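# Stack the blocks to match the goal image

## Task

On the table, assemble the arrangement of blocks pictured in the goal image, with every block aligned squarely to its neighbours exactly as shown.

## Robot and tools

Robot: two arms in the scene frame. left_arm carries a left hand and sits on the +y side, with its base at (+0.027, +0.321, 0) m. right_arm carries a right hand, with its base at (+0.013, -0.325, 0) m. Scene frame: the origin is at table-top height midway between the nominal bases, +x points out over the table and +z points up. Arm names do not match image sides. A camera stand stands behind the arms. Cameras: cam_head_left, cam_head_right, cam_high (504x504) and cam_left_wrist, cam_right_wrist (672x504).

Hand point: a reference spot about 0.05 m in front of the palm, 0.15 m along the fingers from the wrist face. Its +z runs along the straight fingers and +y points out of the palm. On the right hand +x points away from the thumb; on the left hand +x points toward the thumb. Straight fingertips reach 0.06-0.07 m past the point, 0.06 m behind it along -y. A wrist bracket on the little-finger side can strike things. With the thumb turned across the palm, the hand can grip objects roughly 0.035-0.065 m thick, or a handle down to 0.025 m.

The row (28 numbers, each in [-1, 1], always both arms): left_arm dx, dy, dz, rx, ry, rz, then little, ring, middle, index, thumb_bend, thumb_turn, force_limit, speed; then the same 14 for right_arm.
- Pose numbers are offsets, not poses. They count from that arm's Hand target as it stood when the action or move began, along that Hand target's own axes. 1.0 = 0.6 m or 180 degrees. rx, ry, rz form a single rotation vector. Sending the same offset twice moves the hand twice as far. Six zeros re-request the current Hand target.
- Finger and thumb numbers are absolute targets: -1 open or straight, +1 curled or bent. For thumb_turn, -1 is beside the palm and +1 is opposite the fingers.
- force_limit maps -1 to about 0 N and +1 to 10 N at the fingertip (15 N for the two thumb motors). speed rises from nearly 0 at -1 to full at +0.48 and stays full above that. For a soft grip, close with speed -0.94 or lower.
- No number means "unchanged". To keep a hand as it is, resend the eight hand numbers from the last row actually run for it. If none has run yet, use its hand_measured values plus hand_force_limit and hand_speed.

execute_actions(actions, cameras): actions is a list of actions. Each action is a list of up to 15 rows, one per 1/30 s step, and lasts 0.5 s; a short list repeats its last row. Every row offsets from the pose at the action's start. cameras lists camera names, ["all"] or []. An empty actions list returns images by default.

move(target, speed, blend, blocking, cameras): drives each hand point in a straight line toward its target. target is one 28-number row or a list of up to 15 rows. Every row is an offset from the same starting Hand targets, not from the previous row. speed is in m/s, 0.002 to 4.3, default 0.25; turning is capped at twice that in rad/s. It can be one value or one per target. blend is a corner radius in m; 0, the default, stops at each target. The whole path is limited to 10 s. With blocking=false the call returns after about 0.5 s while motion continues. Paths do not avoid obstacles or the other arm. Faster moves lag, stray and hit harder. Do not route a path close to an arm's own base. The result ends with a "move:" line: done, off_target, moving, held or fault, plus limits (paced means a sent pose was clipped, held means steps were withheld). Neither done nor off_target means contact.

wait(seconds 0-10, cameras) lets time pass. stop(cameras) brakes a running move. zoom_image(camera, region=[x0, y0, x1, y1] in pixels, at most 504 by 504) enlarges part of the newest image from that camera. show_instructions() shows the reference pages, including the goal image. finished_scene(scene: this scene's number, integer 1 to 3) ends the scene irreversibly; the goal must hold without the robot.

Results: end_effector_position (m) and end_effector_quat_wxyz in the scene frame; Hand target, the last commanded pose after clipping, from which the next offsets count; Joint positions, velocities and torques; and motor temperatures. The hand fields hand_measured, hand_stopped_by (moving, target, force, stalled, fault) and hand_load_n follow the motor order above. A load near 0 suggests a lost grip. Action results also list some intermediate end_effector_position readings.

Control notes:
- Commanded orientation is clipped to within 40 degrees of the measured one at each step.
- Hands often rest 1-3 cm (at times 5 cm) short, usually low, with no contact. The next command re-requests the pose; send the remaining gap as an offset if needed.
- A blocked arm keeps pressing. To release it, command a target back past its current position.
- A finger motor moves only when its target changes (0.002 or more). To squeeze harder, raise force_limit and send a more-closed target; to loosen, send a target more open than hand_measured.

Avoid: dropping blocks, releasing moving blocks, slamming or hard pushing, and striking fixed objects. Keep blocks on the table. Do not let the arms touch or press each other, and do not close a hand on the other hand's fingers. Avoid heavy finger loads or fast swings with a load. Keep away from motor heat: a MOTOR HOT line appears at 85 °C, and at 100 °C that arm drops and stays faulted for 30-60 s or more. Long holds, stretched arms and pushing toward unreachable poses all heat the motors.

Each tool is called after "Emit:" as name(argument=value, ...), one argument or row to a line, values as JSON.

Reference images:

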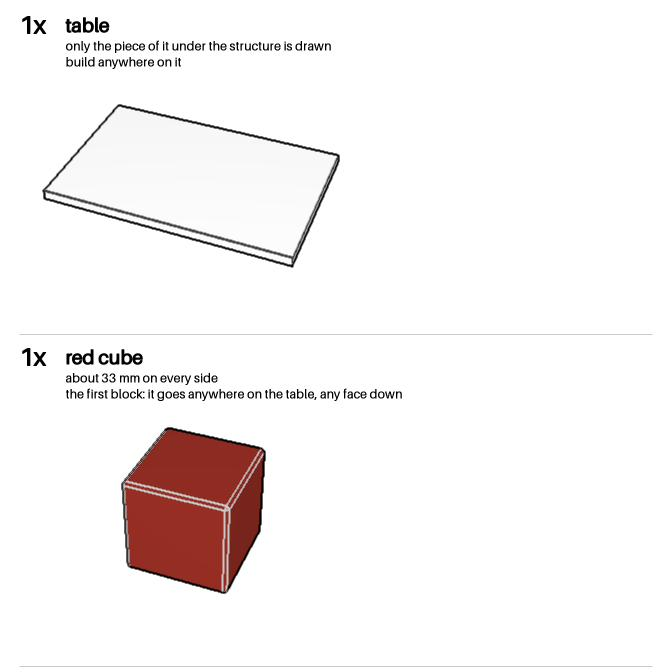

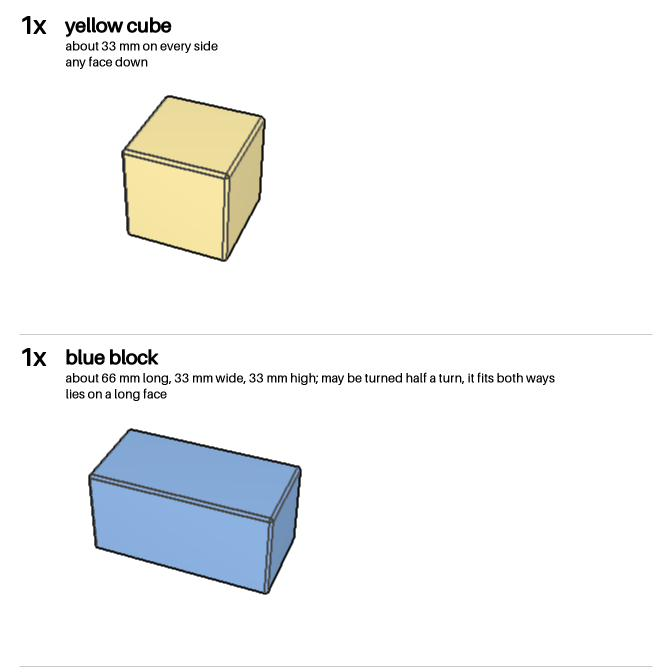

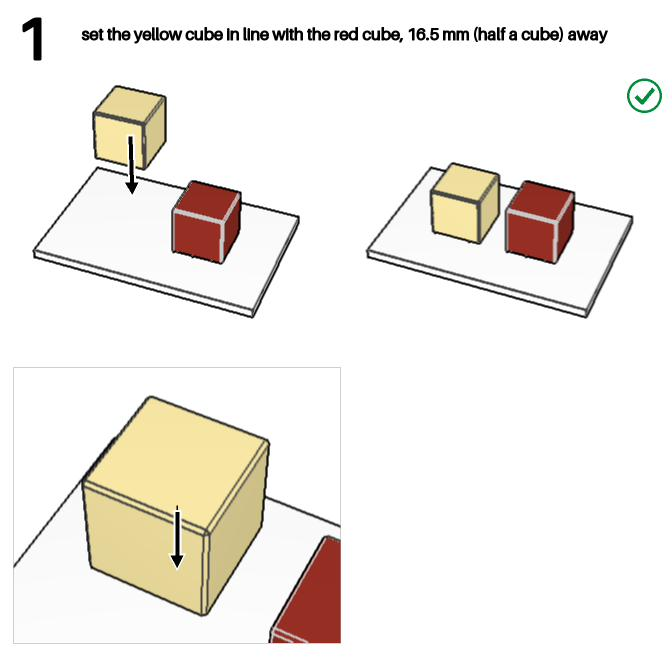

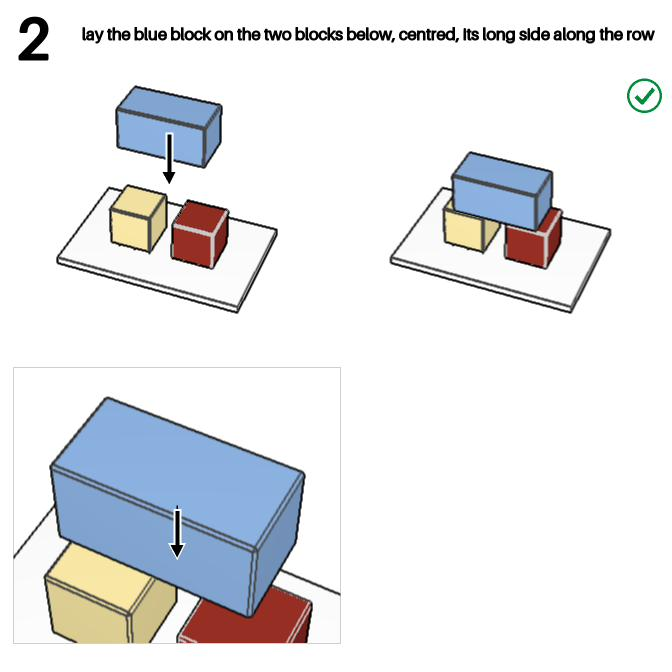

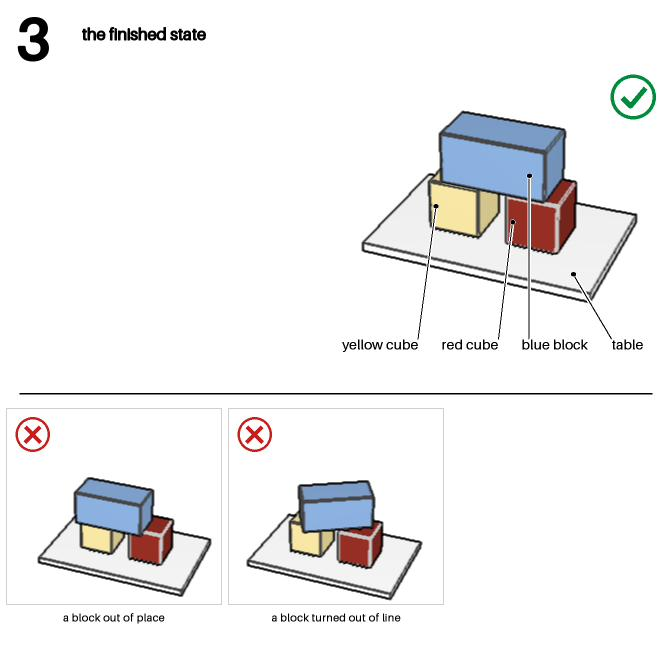

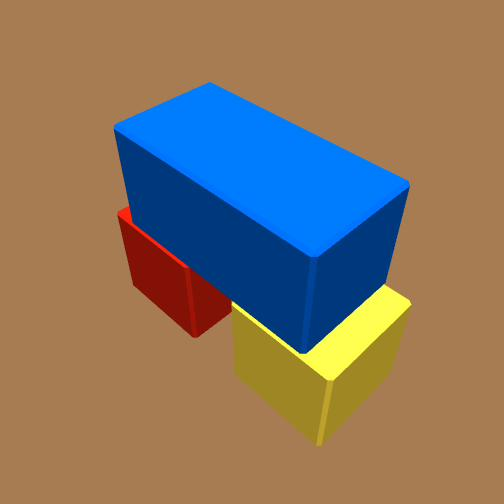

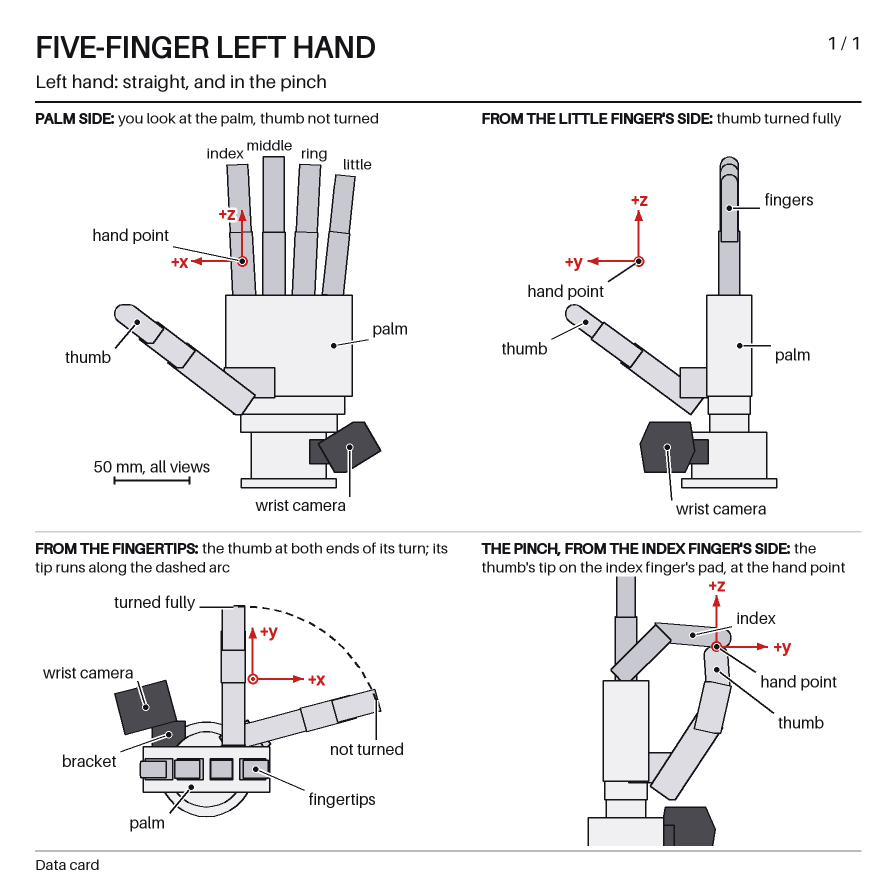

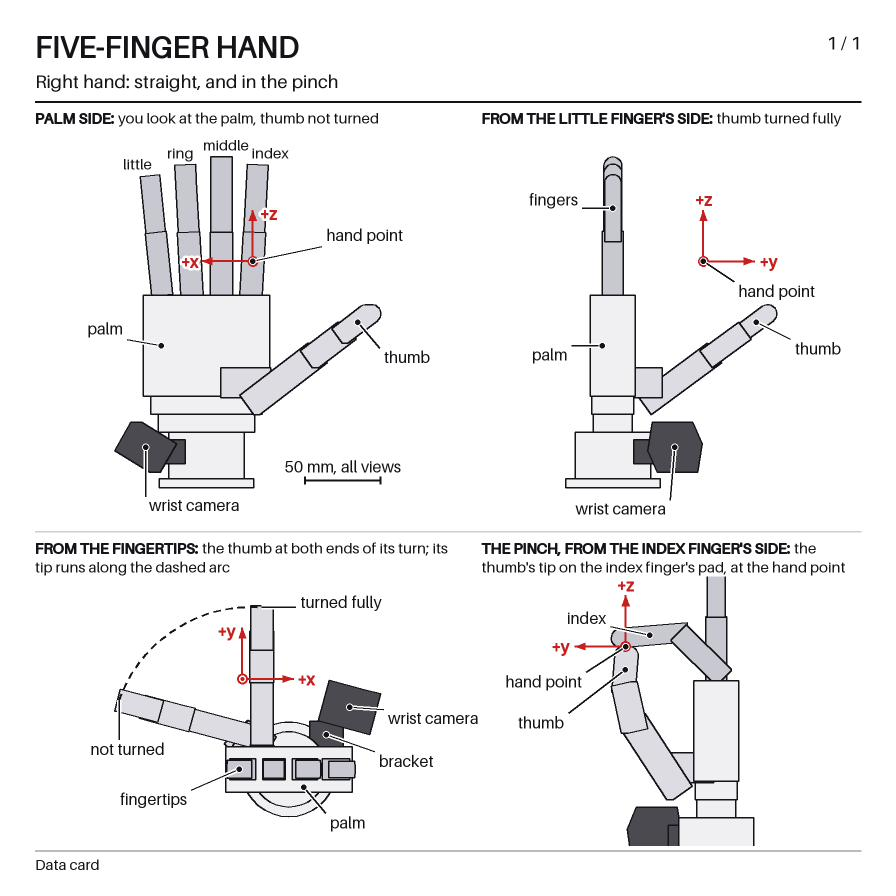

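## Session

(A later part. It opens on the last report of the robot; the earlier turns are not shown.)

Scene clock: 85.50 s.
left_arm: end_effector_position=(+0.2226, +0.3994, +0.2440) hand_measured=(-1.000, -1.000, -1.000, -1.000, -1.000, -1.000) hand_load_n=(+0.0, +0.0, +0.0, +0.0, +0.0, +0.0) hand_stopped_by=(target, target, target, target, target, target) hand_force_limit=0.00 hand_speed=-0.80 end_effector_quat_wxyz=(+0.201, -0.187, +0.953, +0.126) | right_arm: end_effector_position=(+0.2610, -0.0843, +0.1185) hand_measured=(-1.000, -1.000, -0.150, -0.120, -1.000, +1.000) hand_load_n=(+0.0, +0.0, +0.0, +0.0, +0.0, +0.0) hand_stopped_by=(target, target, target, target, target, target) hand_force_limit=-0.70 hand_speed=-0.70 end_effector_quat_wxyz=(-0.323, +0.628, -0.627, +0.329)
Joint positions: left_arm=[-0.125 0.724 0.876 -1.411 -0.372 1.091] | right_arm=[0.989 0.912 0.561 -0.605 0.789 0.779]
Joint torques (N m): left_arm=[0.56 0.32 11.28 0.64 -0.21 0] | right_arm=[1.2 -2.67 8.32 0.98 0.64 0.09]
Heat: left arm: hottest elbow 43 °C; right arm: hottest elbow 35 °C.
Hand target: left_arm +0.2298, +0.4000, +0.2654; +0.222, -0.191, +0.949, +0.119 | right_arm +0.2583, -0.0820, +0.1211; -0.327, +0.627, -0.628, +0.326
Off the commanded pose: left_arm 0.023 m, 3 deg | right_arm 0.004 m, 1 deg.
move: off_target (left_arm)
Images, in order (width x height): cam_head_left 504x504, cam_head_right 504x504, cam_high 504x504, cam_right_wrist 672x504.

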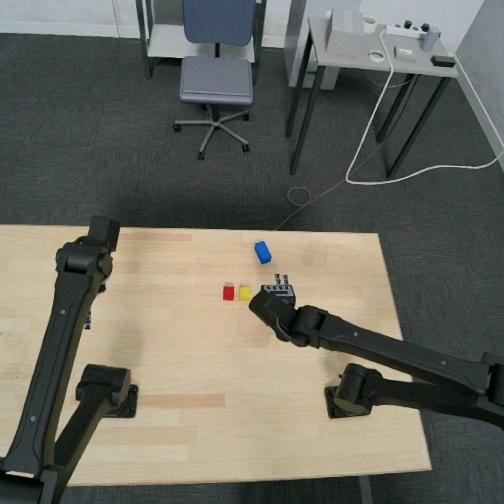

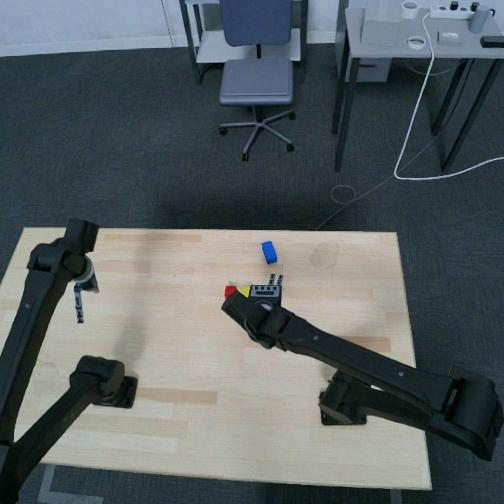

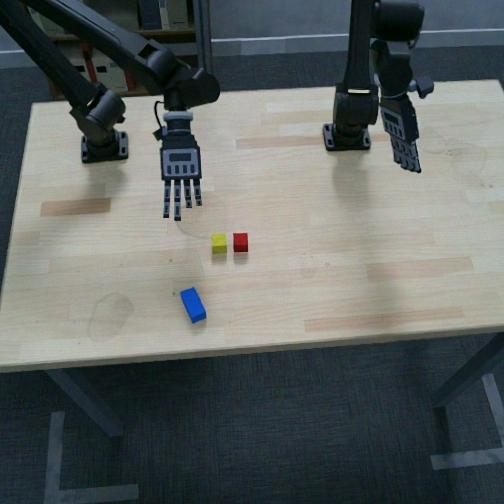

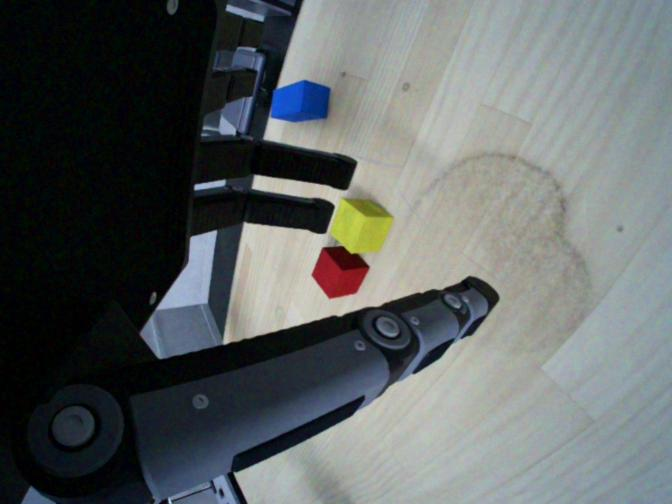

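Emit:
move(
  target=[
    [0,0,0,0,0,0,-1,-1,-1,-1,-1,-1,0,-0.8,0.53,-0.1753,-0.0373,0,0,0,-1,-1,-0.15,-0.12,-1,1,-0.7,-0.7],
    [0.0213,-0.867,0.088,0.3444,0.1418,-0.0819,-1,-1,-0.15,-0.12,-1,1,-0.7,-0.5,0.53,-0.1753,-0.0373,0,0,0,-1,-1,-0.15,-0.12,-1,1,-0.7,-0.7],
  ],
  speed=0.2,
  cameras=["cam_left_wrist","cam_high","cam_head_right"],
)

Scene clock: 95.80 s.
left_arm: end_effector_position=(+0.4377, -0.0390, +0.1226) hand_measured=(-1.000, -1.000, -0.150, -0.120, -1.000, +1.000) hand_load_n=(+0.0, -0.5, +0.0, +0.0, +0.0, +0.5) hand_stopped_by=(target, target, target, target, target, target) hand_force_limit=-0.70 hand_speed=-0.50 end_effector_quat_wxyz=(+0.083, -0.193, +0.876, -0.435) | right_arm: end_effector_position=(+0.2913, -0.3904, +0.1917) hand_measured=(-1.000, -1.000, -0.150, -0.120, -1.000, +1.000) hand_load_n=(+0.0, +0.0, +0.0, +0.0, +0.0, +0.0) hand_stopped_by=(target, target, target, target, target, target) hand_force_limit=-0.70 hand_speed=-0.70 end_effector_quat_wxyz=(-0.325, +0.628, -0.638, +0.304)
Joint positions: left_arm=[-0.519 1.511 1.039 -0.283 0.48 0.383] | right_arm=[-0.617 0.62 0.62 -0.739 -0.459 -0.343]
Joint torques (N m): left_arm=[-0.62 -9.23 10.99 2.32 0.33 -0.2] | right_arm=[-0.44 1.44 13.65 1.29 -0.38 -0.11]
Heat: left arm: hottest elbow 43 °C; right arm: hottest elbow 37 °C.
Hand target: left_arm +0.4548, -0.0552, +0.1401; +0.096, -0.184, +0.868, -0.452 | right_arm +0.3000, -0.4001, +0.2195; -0.327, +0.627, -0.628, +0.326
Off the commanded pose: left_arm 0.029 m, 3 deg | right_arm 0.031 m, 3 deg.
move: off_target (left_arm, right_arm); target 2's new numbers were sent with left_arm's hand 0.030 m and 3 deg from that target
Images, in order (width x height): cam_head_right 504x504, cam_high 504x504, cam_left_wrist 672x504.

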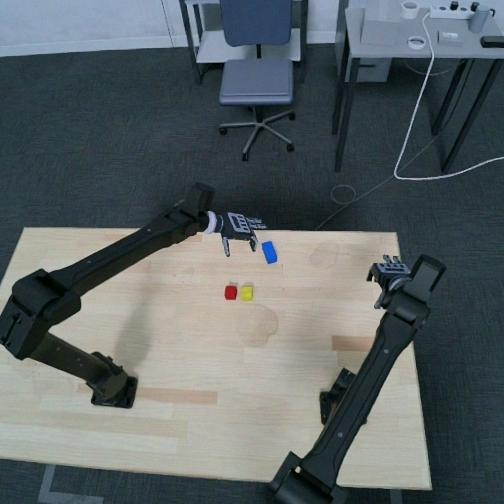

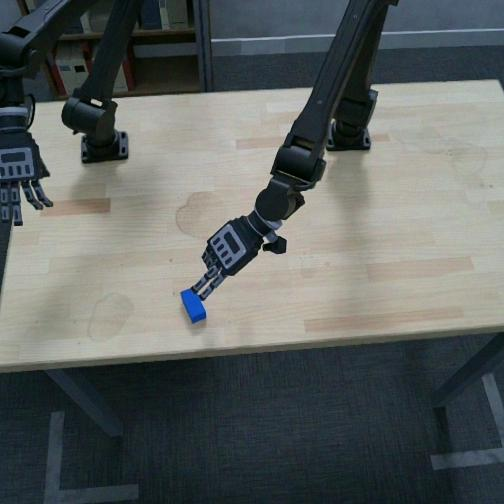

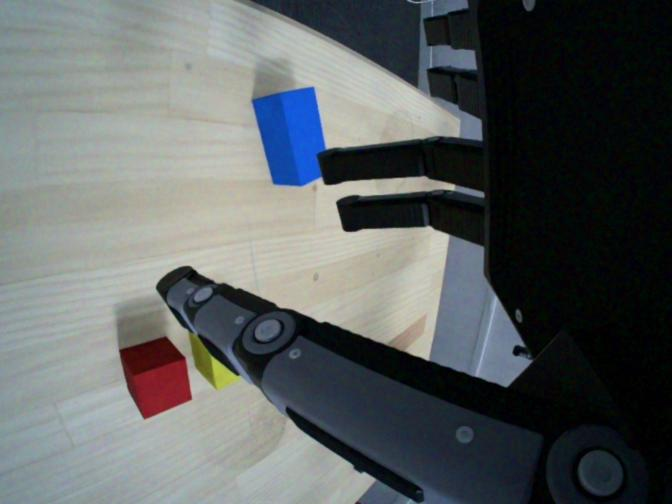

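Emit:
zoom_image(
  camera="cam_left_wrist",
  region=[220, 60, 360, 220],
)

Emit:
zoom_image(
  camera="cam_high",
  region=[160, 240, 260, 340],
)

Scaled by 3.150 from the camera's 672x504 image, which has a finer 960x720 frame.

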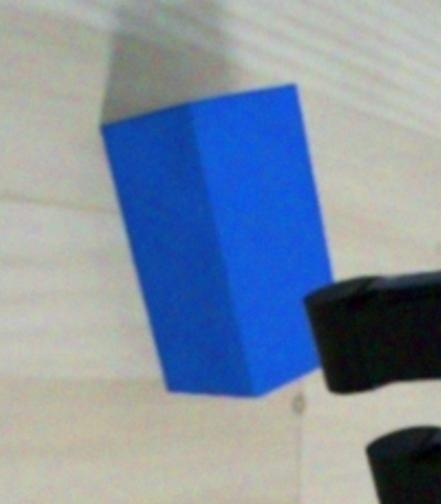

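Scaled by 5.040.

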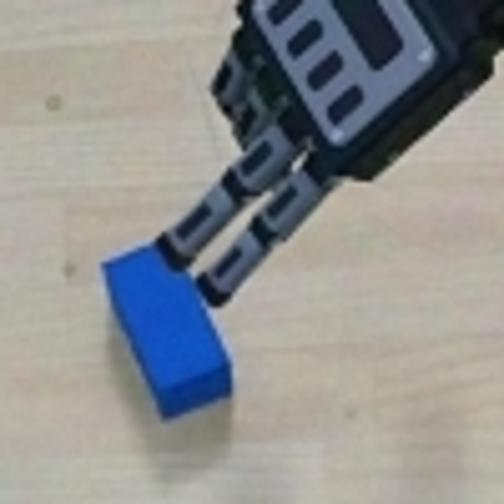

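Emit:
move(
  target=[-0.0042,-0.066,0.1583,0,0.0318,0.0223,-1,-1,-0.15,-0.12,-1,1,-0.7,-0.5,0,0,0,0,0,0,-1,-1,-0.15,-0.12,-1,1,-0.7,-0.7],
  speed=0.12,
  cameras=["cam_left_wrist","cam_high"],
)

Emit:
zoom_image(
  camera="cam_high",
  region=[160, 240, 260, 340],
)

Scene clock: 99.17 s.
left_arm: end_effector_position=(+0.4873, -0.1338, +0.1073) hand_measured=(-1.000, -1.000, -0.150, -0.120, -1.000, +1.000) hand_load_n=(+0.0, +0.0, +0.0, +0.0, +0.0, +0.0) hand_stopped_by=(target, target, target, target, target, target) hand_force_limit=-0.70 hand_speed=-0.50 end_effector_quat_wxyz=(+0.062, -0.142, +0.879, -0.450) | right_arm: end_effector_position=(+0.2913, -0.3904, +0.1917) hand_measured=(-1.000, -1.000, -0.150, -0.120, -1.000, +1.000) hand_load_n=(+0.0, +0.0, +0.0, +0.0, +0.0, +0.0) hand_stopped_by=(target, target, target, target, target, target) hand_force_limit=-0.70 hand_speed=-0.70 end_effector_quat_wxyz=(-0.325, +0.628, -0.638, +0.304)
Joint positions: left_arm=[-0.599 1.772 1.315 -0.282 0.511 0.397] | right_arm=[-0.617 0.62 0.62 -0.739 -0.459 -0.343]
Joint torques (N m): left_arm=[-0.44 -12.86 11.08 1.11 0.4 -0.01] | right_arm=[-0.38 1.38 13.6 1.37 -0.39 -0.1]
Heat: left arm: hottest elbow 44 °C; right arm: hottest elbow 37 °C.
Hand target: left_arm +0.4981, -0.1459, +0.1182; +0.069, -0.131, +0.877, -0.457 | right_arm +0.3000, -0.4001, +0.2195; -0.327, +0.627, -0.628, +0.326
Off the commanded pose: left_arm 0.020 m, 2 deg | right_arm 0.031 m, 3 deg.
move: off_target (left_arm, right_arm)
Images, in order (width x height): cam_high 504x504, cam_left_wrist 672x504.

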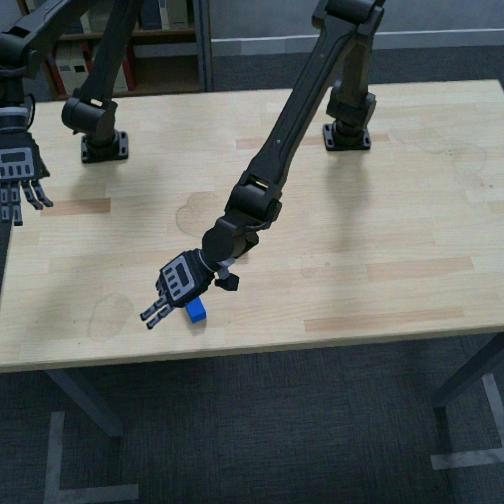

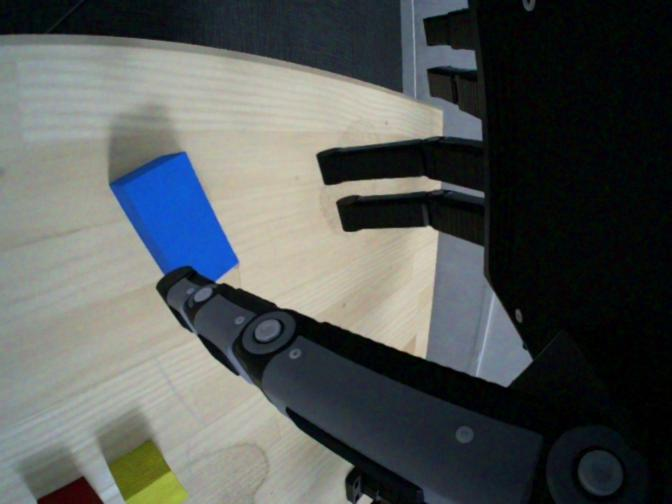

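Scaled by 5.040.

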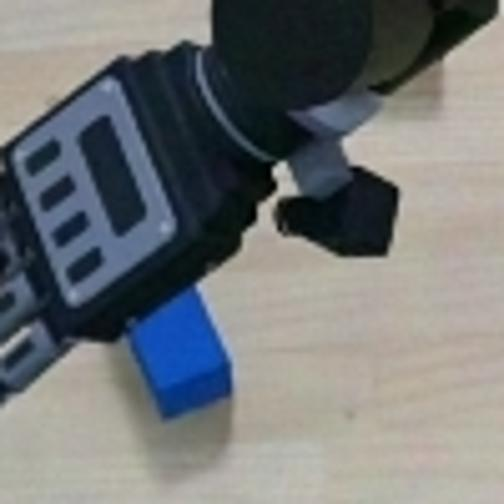

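Emit:
move(
  target=[-0.0093,0.053,0.0553,0,0,0,-1,-1,-0.15,-0.12,-1,1,-0.7,-0.5,0,0,0,0,0,0,-1,-1,-0.15,-0.12,-1,1,-0.7,-0.7],
  speed=0.08,
  cameras=["cam_left_wrist","cam_high"],
)

Scene clock: 100.97 s.
left_arm: end_effector_position=(+0.4953, -0.1395, +0.0649) hand_measured=(-1.000, -1.000, -0.150, -0.120, -1.000, +1.000) hand_load_n=(+0.0, +0.0, +0.0, +0.0, +0.0, +0.0) hand_stopped_by=(target, target, target, target, target, target) hand_force_limit=-0.70 hand_speed=-0.50 end_effector_quat_wxyz=(+0.057, -0.144, +0.882, -0.444) | right_arm: end_effector_position=(+0.2913, -0.3904, +0.1917) hand_measured=(-1.000, -1.000, -0.150, -0.120, -1.000, +1.000) hand_load_n=(+0.0, +0.0, +0.5, +0.0, +0.0, +0.0) hand_stopped_by=(target, target, target, target, target, target) hand_force_limit=-0.70 hand_speed=-0.70 end_effector_quat_wxyz=(-0.325, +0.628, -0.638, +0.304)
Joint positions: left_arm=[-0.599 1.854 1.315 -0.219 0.511 0.398] | right_arm=[-0.617 0.62 0.62 -0.739 -0.459 -0.343]
Joint torques (N m): left_arm=[-0.67 -13.98 9.58 2.35 0.36 0] | right_arm=[-0.5 1.26 13.6 1.33 -0.39 -0.1]
Heat: left arm: hottest elbow 44 °C; right arm: hottest elbow 38 °C.
Hand target: left_arm +0.5061, -0.1528, +0.0731; +0.069, -0.131, +0.877, -0.457 | right_arm +0.3000, -0.4001, +0.2195; -0.327, +0.627, -0.628, +0.326
Off the commanded pose: left_arm 0.019 m, 3 deg | right_arm 0.031 m, 3 deg.
move: off_target (left_arm, right_arm)
Images, in order (width x height): cam_high 504x504, cam_left_wrist 672x504.

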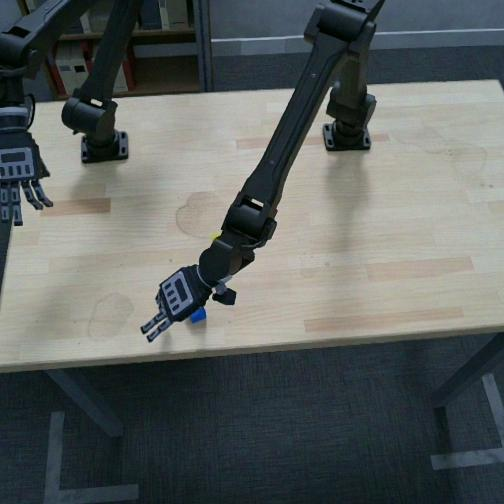

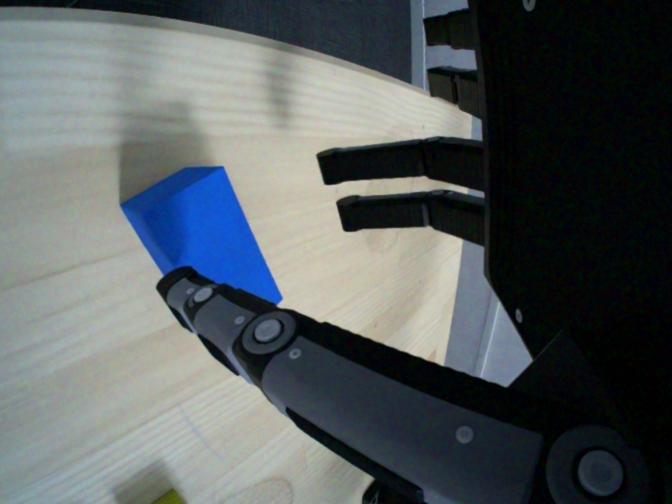

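Emit:
move(
  target=[0.0015,0.03,-0.004,0,0,0,-1,-1,-0.15,-0.12,-1,1,-0.7,-0.5,0,0,0,0,0,0,-1,-1,-0.15,-0.12,-1,1,-0.7,-0.7],
  speed=0.08,
  cameras=["cam_left_wrist"],
)

Scene clock: 102.27 s.
left_arm: end_effector_position=(+0.4946, -0.1400, +0.0614) hand_measured=(-1.000, -1.000, -0.150, -0.120, -1.000, +1.000) hand_load_n=(+0.0, +0.0, +0.0, +0.0, +0.0, +0.0) hand_stopped_by=(target, target, target, target, target, target) hand_force_limit=-0.70 hand_speed=-0.50 end_effector_quat_wxyz=(+0.061, -0.136, +0.880, -0.452) | right_arm: end_effector_position=(+0.2913, -0.3904, +0.1917) hand_measured=(-1.000, -1.000, -0.150, -0.120, -1.000, +1.000) hand_load_n=(+0.0, +0.0, +0.0, +0.0, +0.0, +0.5) hand_stopped_by=(target, target, target, target, target, target) hand_force_limit=-0.70 hand_speed=-0.70 end_effector_quat_wxyz=(-0.325, +0.628, -0.638, +0.304)
Joint positions: left_arm=[-0.599 1.854 1.296 -0.181 0.519 0.406] | right_arm=[-0.617 0.62 0.62 -0.739 -0.459 -0.343]
Joint torques (N m): left_arm=[0.32 -13.98 7.54 2.24 0.39 -0.01] | right_arm=[-0.56 1.38 13.65 1.33 -0.38 -0.1]
Heat: left arm: hottest elbow 43 °C; right arm: hottest elbow 38 °C.
Hand target: left_arm +0.5017, -0.1414, +0.0598; +0.069, -0.131, +0.877, -0.457 | right_arm +0.3000, -0.4001, +0.2195; -0.327, +0.627, -0.628, +0.326
Off the commanded pose: left_arm 0.007 m, 1 deg | right_arm 0.031 m, 3 deg.
move: off_target (right_arm)
Images, in order (width x height): cam_left_wrist 672x504.

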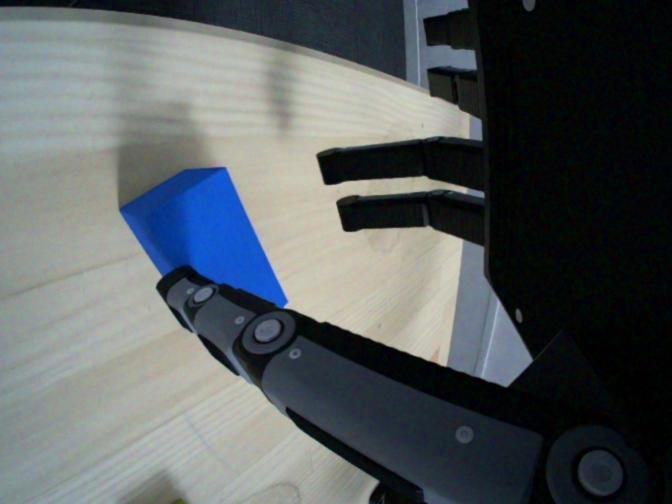

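Emit:
move(
  target=[0,0.0263,-0.0027,0,0,0,-1,-1,-0.15,-0.12,-1,1,-0.7,-0.5,0,0,0,0,0,0,-1,-1,-0.15,-0.12,-1,1,-0.7,-0.7],
  speed=0.08,
  cameras=["cam_left_wrist"],
)

Scene clock: 103.40 s.
left_arm: end_effector_position=(+0.4906, -0.1315, +0.0493) hand_measured=(-1.000, -1.000, -0.150, -0.120, -1.000, +1.000) hand_load_n=(+0.0, +0.0, +0.0, +0.0, +0.0, +0.5) hand_stopped_by=(target, target, target, target, target, target) hand_force_limit=-0.70 hand_speed=-0.50 end_effector_quat_wxyz=(+0.061, -0.135, +0.880, -0.452) | right_arm: end_effector_position=(+0.2913, -0.3904, +0.1917) hand_measured=(-1.000, -1.000, -0.150, -0.120, -1.000, +1.000) hand_load_n=(+0.0, +0.0, +0.0, +0.0, +0.0, +0.0) hand_stopped_by=(target, target, target, target, target, target) hand_force_limit=-0.70 hand_speed=-0.70 end_effector_quat_wxyz=(-0.325, +0.628, -0.638, +0.304)
Joint positions: left_arm=[-0.591 1.854 1.259 -0.148 0.527 0.414] | right_arm=[-0.617 0.62 0.62 -0.739 -0.459 -0.343]
Joint torques (N m): left_arm=[0.38 -13.98 7.38 2.41 0.43 0.01] | right_arm=[-0.44 1.38 13.59 1.28 -0.38 -0.11]
Heat: left arm: hottest elbow 43 °C; right arm: hottest elbow 38 °C.
Hand target: left_arm +0.4985, -0.1315, +0.0476; +0.069, -0.131, +0.877, -0.457 | right_arm +0.3000, -0.4001, +0.2195; -0.327, +0.627, -0.628, +0.326
Off the commanded pose: left_arm 0.008 m, 1 deg | right_arm 0.031 m, 3 deg.
move: off_target (right_arm)
Images, in order (width x height): cam_left_wrist 672x504.

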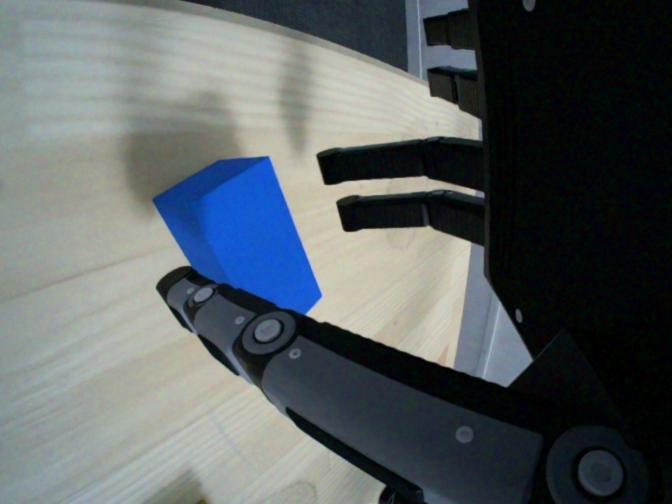

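Emit:
move(
  target=[0,0.0288,0.0128,0,0,0,-1,-1,-0.15,-0.12,-1,1,-0.7,-0.5,0,0,0,0,0,0,-1,-1,-0.15,-0.12,-1,1,-0.7,-0.7],
  speed=0.06,
  cameras=["cam_left_wrist"],
)

Scene clock: 105.50 s.
left_arm: end_effector_position=(+0.4894, -0.1287, +0.0341) hand_measured=(-1.000, -1.000, -0.150, -0.120, -1.000, +1.000) hand_load_n=(+0.0, -0.5, +0.0, +0.0, +0.0, +0.0) hand_stopped_by=(target, target, target, target, target, target) hand_force_limit=-0.70 hand_speed=-0.50 end_effector_quat_wxyz=(+0.062, -0.134, +0.879, -0.453) | right_arm: end_effector_position=(+0.2913, -0.3904, +0.1917) hand_measured=(-1.000, -1.000, -0.150, -0.120, -1.000, +1.000) hand_load_n=(+0.0, +0.0, +0.0, +0.0, +0.0, +0.0) hand_stopped_by=(target, target, target, target, target, target) hand_force_limit=-0.70 hand_speed=-0.70 end_effector_quat_wxyz=(-0.325, +0.628, -0.638, +0.304)
Joint positions: left_arm=[-0.588 1.87 1.234 -0.103 0.53 0.417] | right_arm=[-0.617 0.62 0.62 -0.739 -0.459 -0.343]
Joint torques (N m): left_arm=[0.79 -13.27 7.23 2.36 0.42 0.01] | right_arm=[-0.5 1.38 13.57 1.32 -0.39 -0.11]
Heat: left arm: hottest elbow 43 °C; right arm: hottest elbow 38 °C.
Hand target: left_arm +0.4976, -0.1281, +0.0292; +0.069, -0.131, +0.877, -0.457 | right_arm +0.3000, -0.4001, +0.2195; -0.327, +0.627, -0.628, +0.326
Off the commanded pose: left_arm 0.010 m, 1 deg | right_arm 0.031 m, 3 deg.
move: off_target (right_arm)
Images, in order (width x height): cam_left_wrist 672x504.

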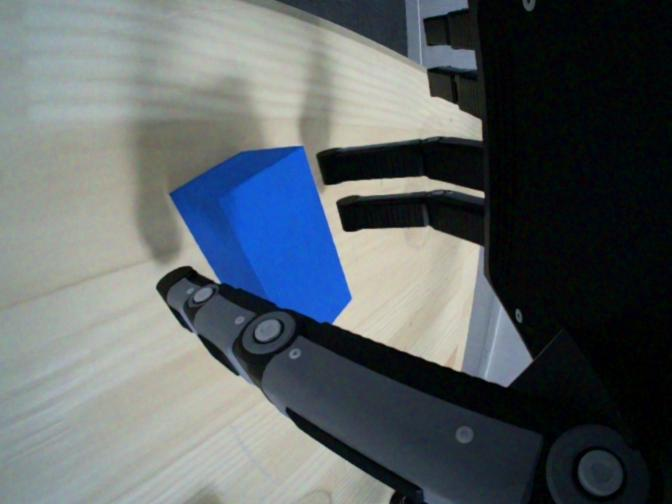

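Emit:
move(
  target=[
    [0,0,0,0,0,0,-1,-1,0.08,0.106,-1,1,-0.4,-0.85,0,0,0,0,0,0,-1,-1,-0.15,-0.12,-1,1,-0.7,-0.7],
    [0,0,0,0,0,0,-1,-1,0.08,0.106,-0.3,1,-0.4,-0.9,0,0,0,0,0,0,-1,-1,-0.15,-0.12,-1,1,-0.7,-0.7],
  ],
  speed=0.06,
  cameras=["cam_left_wrist"],
)

Scene clock: 109.00 s.
left_arm: end_effector_position=(+0.4896, -0.1285, +0.0341) hand_measured=(-1.000, -1.000, +0.080, +0.106, -0.672, +1.000) hand_load_n=(+0.0, +0.0, +4.5, +0.5, +5.0, +2.0) hand_stopped_by=(target, target, target, target, force, target) hand_force_limit=-0.40 hand_speed=-0.90 end_effector_quat_wxyz=(+0.062, -0.134, +0.879, -0.453) | right_arm: end_effector_position=(+0.2913, -0.3904, +0.1917) hand_measured=(-1.000, -1.000, -0.150, -0.120, -1.000, +1.000) hand_load_n=(+0.0, +0.0, -0.5, +0.0, +0.0, +0.0) hand_stopped_by=(target, target, target, target, target, target) hand_force_limit=-0.70 hand_speed=-0.70 end_effector_quat_wxyz=(-0.325, +0.628, -0.638, +0.304)
Joint positions: left_arm=[-0.587 1.87 1.234 -0.103 0.53 0.418] | right_arm=[-0.617 0.62 0.62 -0.739 -0.459 -0.343]
Joint torques (N m): left_arm=[0.56 -13.33 7.21 2.4 0.4 0] | right_arm=[-0.32 1.44 13.65 1.35 -0.38 -0.1]
Motor temperatures (°C): left_arm=[30 35 43 28 27 29] | right_arm=[29 30 39 27 31 30]
Heat: left arm: hottest elbow 43 °C; right arm: hottest elbow 39 °C.
Hand target: left_arm +0.4976, -0.1281, +0.0292; +0.069, -0.131, +0.877, -0.457 | right_arm +0.3000, -0.4001, +0.2195; -0.327, +0.627, -0.628, +0.326
Off the commanded pose: left_arm 0.009 m, 1 deg | right_arm 0.031 m, 3 deg.
move: off_target (right_arm)
Images, in order (width x height): cam_left_wrist 672x504.

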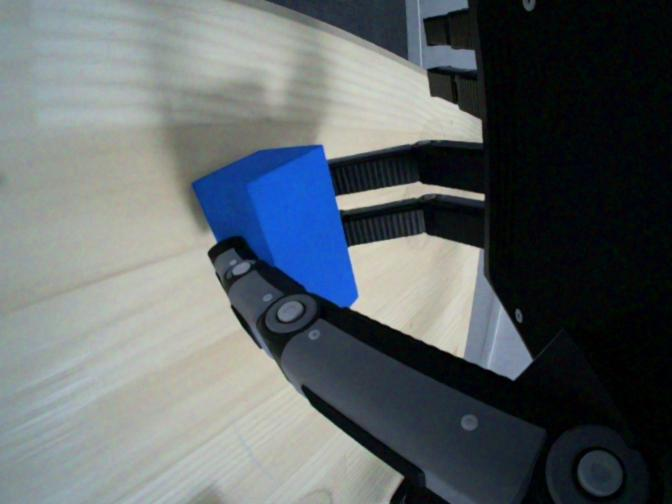

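Emit:
move(
  target=[0,0,0,0,0,0,-1,-1,0.08,0.3,-0.3,1,-0.6,-0.94,0,0,0,0,0,0,-1,-1,-0.15,-0.12,-1,1,-0.7,-0.7],
  speed=0.06,
  cameras=["cam_left_wrist"],
)

Emit:
zoom_image(
  camera="cam_left_wrist",
  region=[172, 120, 392, 340],
)

Scene clock: 109.67 s.
left_arm: end_effector_position=(+0.4896, -0.1285, +0.0341) hand_measured=(-1.000, -1.000, +0.080, +0.122, -0.672, +1.000) hand_load_n=(+0.0, +0.0, +3.0, +3.0, +7.0, +1.0) hand_stopped_by=(target, target, target, force, force, target) hand_force_limit=-0.60 hand_speed=-0.94 end_effector_quat_wxyz=(+0.063, -0.133, +0.879, -0.453) | right_arm: end_effector_position=(+0.2913, -0.3904, +0.1917) hand_measured=(-1.000, -1.000, -0.150, -0.120, -1.000, +1.000) hand_load_n=(+0.0, +0.5, +0.0, +0.0, +0.0, +0.0) hand_stopped_by=(target, target, target, target, target, target) hand_force_limit=-0.70 hand_speed=-0.70 end_effector_quat_wxyz=(-0.325, +0.628, -0.638, +0.304)
Joint positions: left_arm=[-0.587 1.87 1.234 -0.103 0.53 0.419] | right_arm=[-0.617 0.62 0.62 -0.739 -0.459 -0.343]
Joint torques (N m): left_arm=[0.32 -13.39 7.16 2.48 0.41 -0.03] | right_arm=[-0.26 1.38 13.63 1.29 -0.37 -0.11]
Heat: left arm: hottest elbow 42 °C; right arm: hottest elbow 39 °C.
Hand target: left_arm +0.4976, -0.1281, +0.0292; +0.069, -0.131, +0.877, -0.457 | right_arm +0.3000, -0.4001, +0.2195; -0.327, +0.627, -0.628, +0.326
Off the commanded pose: left_arm 0.009 m, 1 deg | right_arm 0.031 m, 3 deg.
move: off_target (right_arm)
Images, in order (width x height): cam_left_wrist 672x504.

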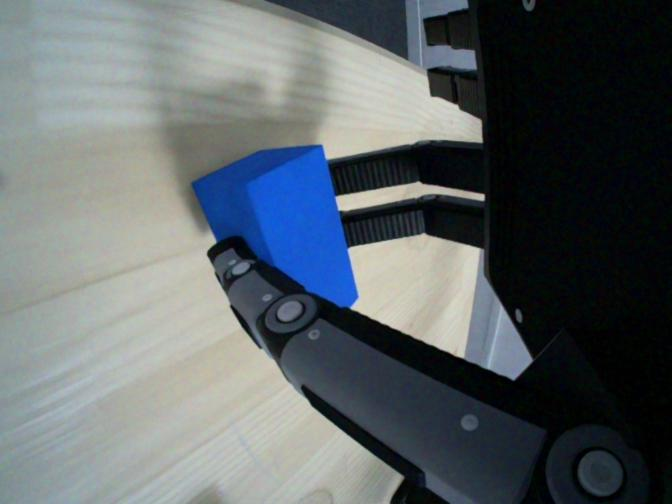

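Scaled by 2.291 from the camera's 672x504 image, which has a finer 960x720 frame.

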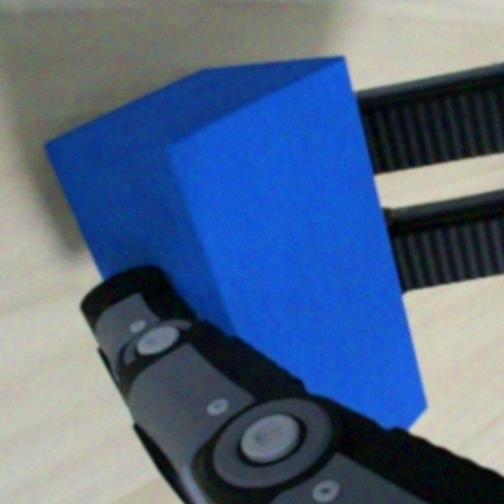

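Emit:
move(
  target=[
    [0,-0.0956,-0.067,0,0,0,-1,-1,0.08,0.3,-0.3,1,-0.6,-0.94,0,0,0,0,0,0,-1,-1,-0.15,-0.12,-1,1,-0.7,-0.7],
    [0.1597,-0.006,-0.2407,0,-0.3322,-0.2328,-1,-1,0.08,0.3,-0.3,1,-0.6,-0.94,0,0,0,0,0,0,-1,-1,-0.15,-0.12,-1,1,-0.7,-0.7],
  ],
  speed=0.12,
  cameras=["cam_left_wrist","cam_high"],
)

Emit:
zoom_image(
  camera="cam_high",
  region=[180, 190, 280, 290],
)

Scene clock: 118.13 s.
left_arm: end_effector_position=(+0.3681, -0.0334, +0.0896) hand_measured=(-1.000, -1.000, +0.080, +0.122, -0.672, +1.000) hand_load_n=(+0.0, +0.0, +3.0, +3.0, +6.5, +0.5) hand_stopped_by=(target, target, target, force, force, target) hand_force_limit=-0.60 hand_speed=-0.94 end_effector_quat_wxyz=(-0.332, +0.624, -0.639, +0.304) | right_arm: end_effector_position=(+0.2913, -0.3904, +0.1917) hand_measured=(-1.000, -1.000, -0.150, -0.120, -1.000, +1.000) hand_load_n=(+0.0, +0.0, +0.0, +0.0, +0.0, +0.0) hand_stopped_by=(target, target, target, target, target, target) hand_force_limit=-0.70 hand_speed=-0.70 end_effector_quat_wxyz=(-0.325, +0.628, -0.638, +0.304)
Joint positions: left_arm=[-0.955 1.414 0.863 -0.398 -0.75 -0.705] | right_arm=[-0.617 0.62 0.62 -0.739 -0.459 -0.343]
Joint torques (N m): left_arm=[-0.5 -10.34 8.98 0.84 -0.56 -0.23] | right_arm=[-0.56 1.49 13.64 1.32 -0.4 -0.1]
Heat: left arm: hottest elbow 42 °C; right arm: hottest elbow 40 °C.
Hand target: left_arm +0.3718, -0.0450, +0.1149; -0.327, +0.627, -0.627, +0.327 | right_arm +0.3000, -0.4001, +0.2195; -0.327, +0.627, -0.628, +0.326
Off the commanded pose: left_arm 0.028 m, 3 deg | right_arm 0.031 m, 3 deg.
move: off_target (left_arm, right_arm)
Images, in order (width x height): cam_high 504x504, cam_left_wrist 672x504.

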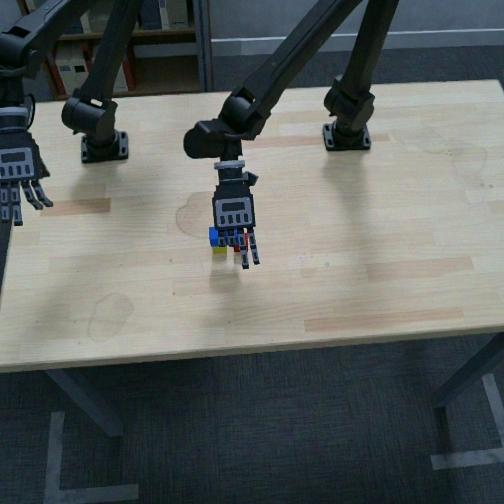

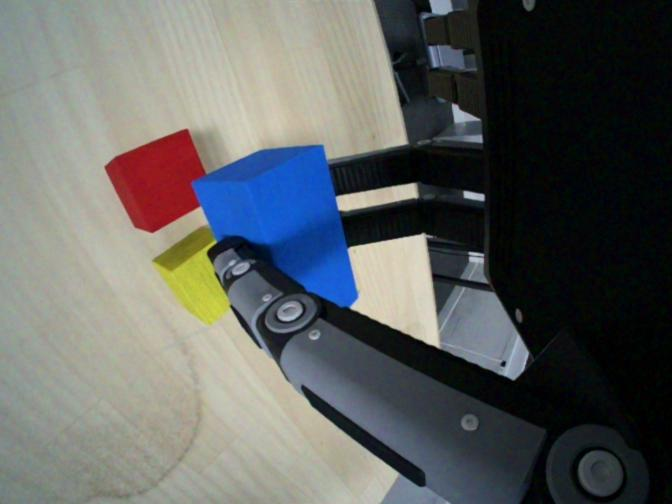

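Scaled by 5.040.

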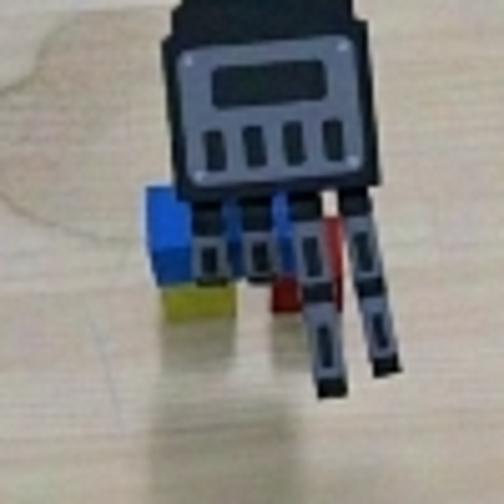

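Emit:
zoom_image(
  camera="cam_high",
  region=[200, 218, 260, 262],
)

Emit:
zoom_image(
  camera="cam_left_wrist",
  region=[90, 110, 390, 340],
)

Scaled by 8.400.

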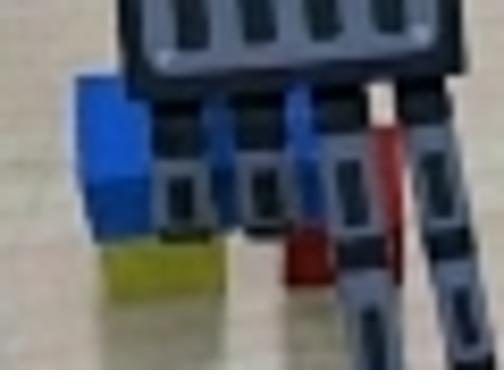

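Scaled by 1.680 from the camera's 672x504 image, which has a finer 960x720 frame.

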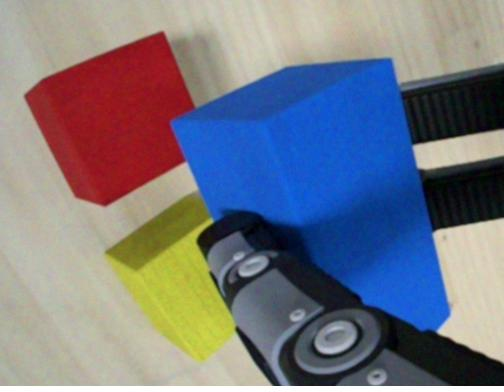

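Emit:
move(
  target=[-0.0108,0.0193,-0.013,0,0.0082,0.0057,-1,-1,0.08,0.3,-0.3,1,-0.6,-0.94,0,0,0,0,0,0,-1,-1,-0.15,-0.12,-1,1,-0.7,-0.7],
  speed=0.08,
  cameras=["cam_left_wrist","cam_high"],
)

Emit:
zoom_image(
  camera="cam_high",
  region=[200, 218, 260, 262],
)

Scene clock: 119.77 s.
left_arm: end_effector_position=(+0.3573, -0.0291, +0.0909) hand_measured=(-1.000, -1.000, +0.080, +0.122, -0.672, +1.000) hand_load_n=(+0.0, +0.0, +3.5, +3.0, +7.0, +0.5) hand_stopped_by=(target, target, target, force, force, target) hand_force_limit=-0.60 hand_speed=-0.94 end_effector_quat_wxyz=(-0.327, +0.620, -0.644, +0.308) | right_arm: end_effector_position=(+0.2913, -0.3904, +0.1917) hand_measured=(-1.000, -1.000, -0.150, -0.120, -1.000, +1.000) hand_load_n=(+0.0, +0.0, +0.0, +0.0, +0.0, +0.0) hand_stopped_by=(target, target, target, target, target, target) hand_force_limit=-0.70 hand_speed=-0.70 end_effector_quat_wxyz=(-0.325, +0.628, -0.638, +0.304)
Joint positions: left_arm=[-0.966 1.382 0.834 -0.398 -0.742 -0.703] | right_arm=[-0.617 0.62 0.62 -0.739 -0.459 -0.343]
Joint torques (N m): left_arm=[-0.38 -9.58 7.47 1.94 -0.39 -0.02] | right_arm=[-0.44 1.38 13.64 1.32 -0.39 -0.11]
Heat: left arm: hottest elbow 42 °C; right arm: hottest elbow 41 °C.
Hand target: left_arm +0.3587, -0.0384, +0.1097; -0.321, +0.617, -0.637, +0.332 | right_arm +0.3000, -0.4001, +0.2195; -0.327, +0.627, -0.628, +0.326
Off the commanded pose: left_arm 0.021 m, 3 deg | right_arm 0.031 m, 3 deg.
move: off_target (left_arm, right_arm)
Images, in order (width x height): cam_high 504x504, cam_left_wrist 672x504.

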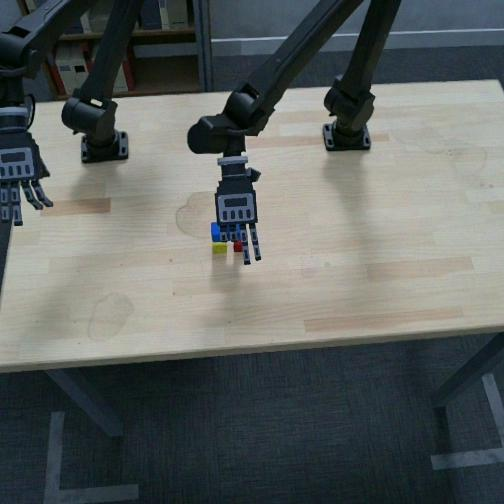

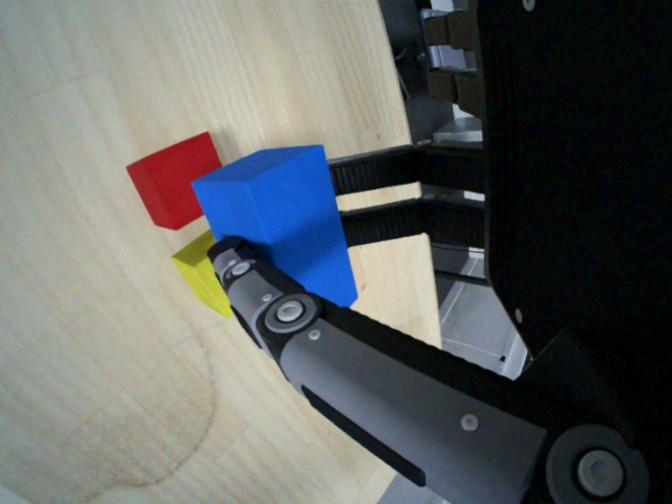

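Scaled by 8.400.

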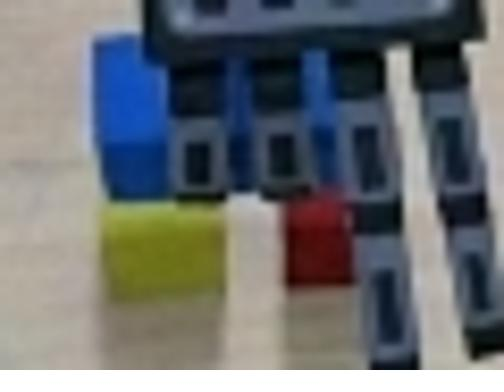

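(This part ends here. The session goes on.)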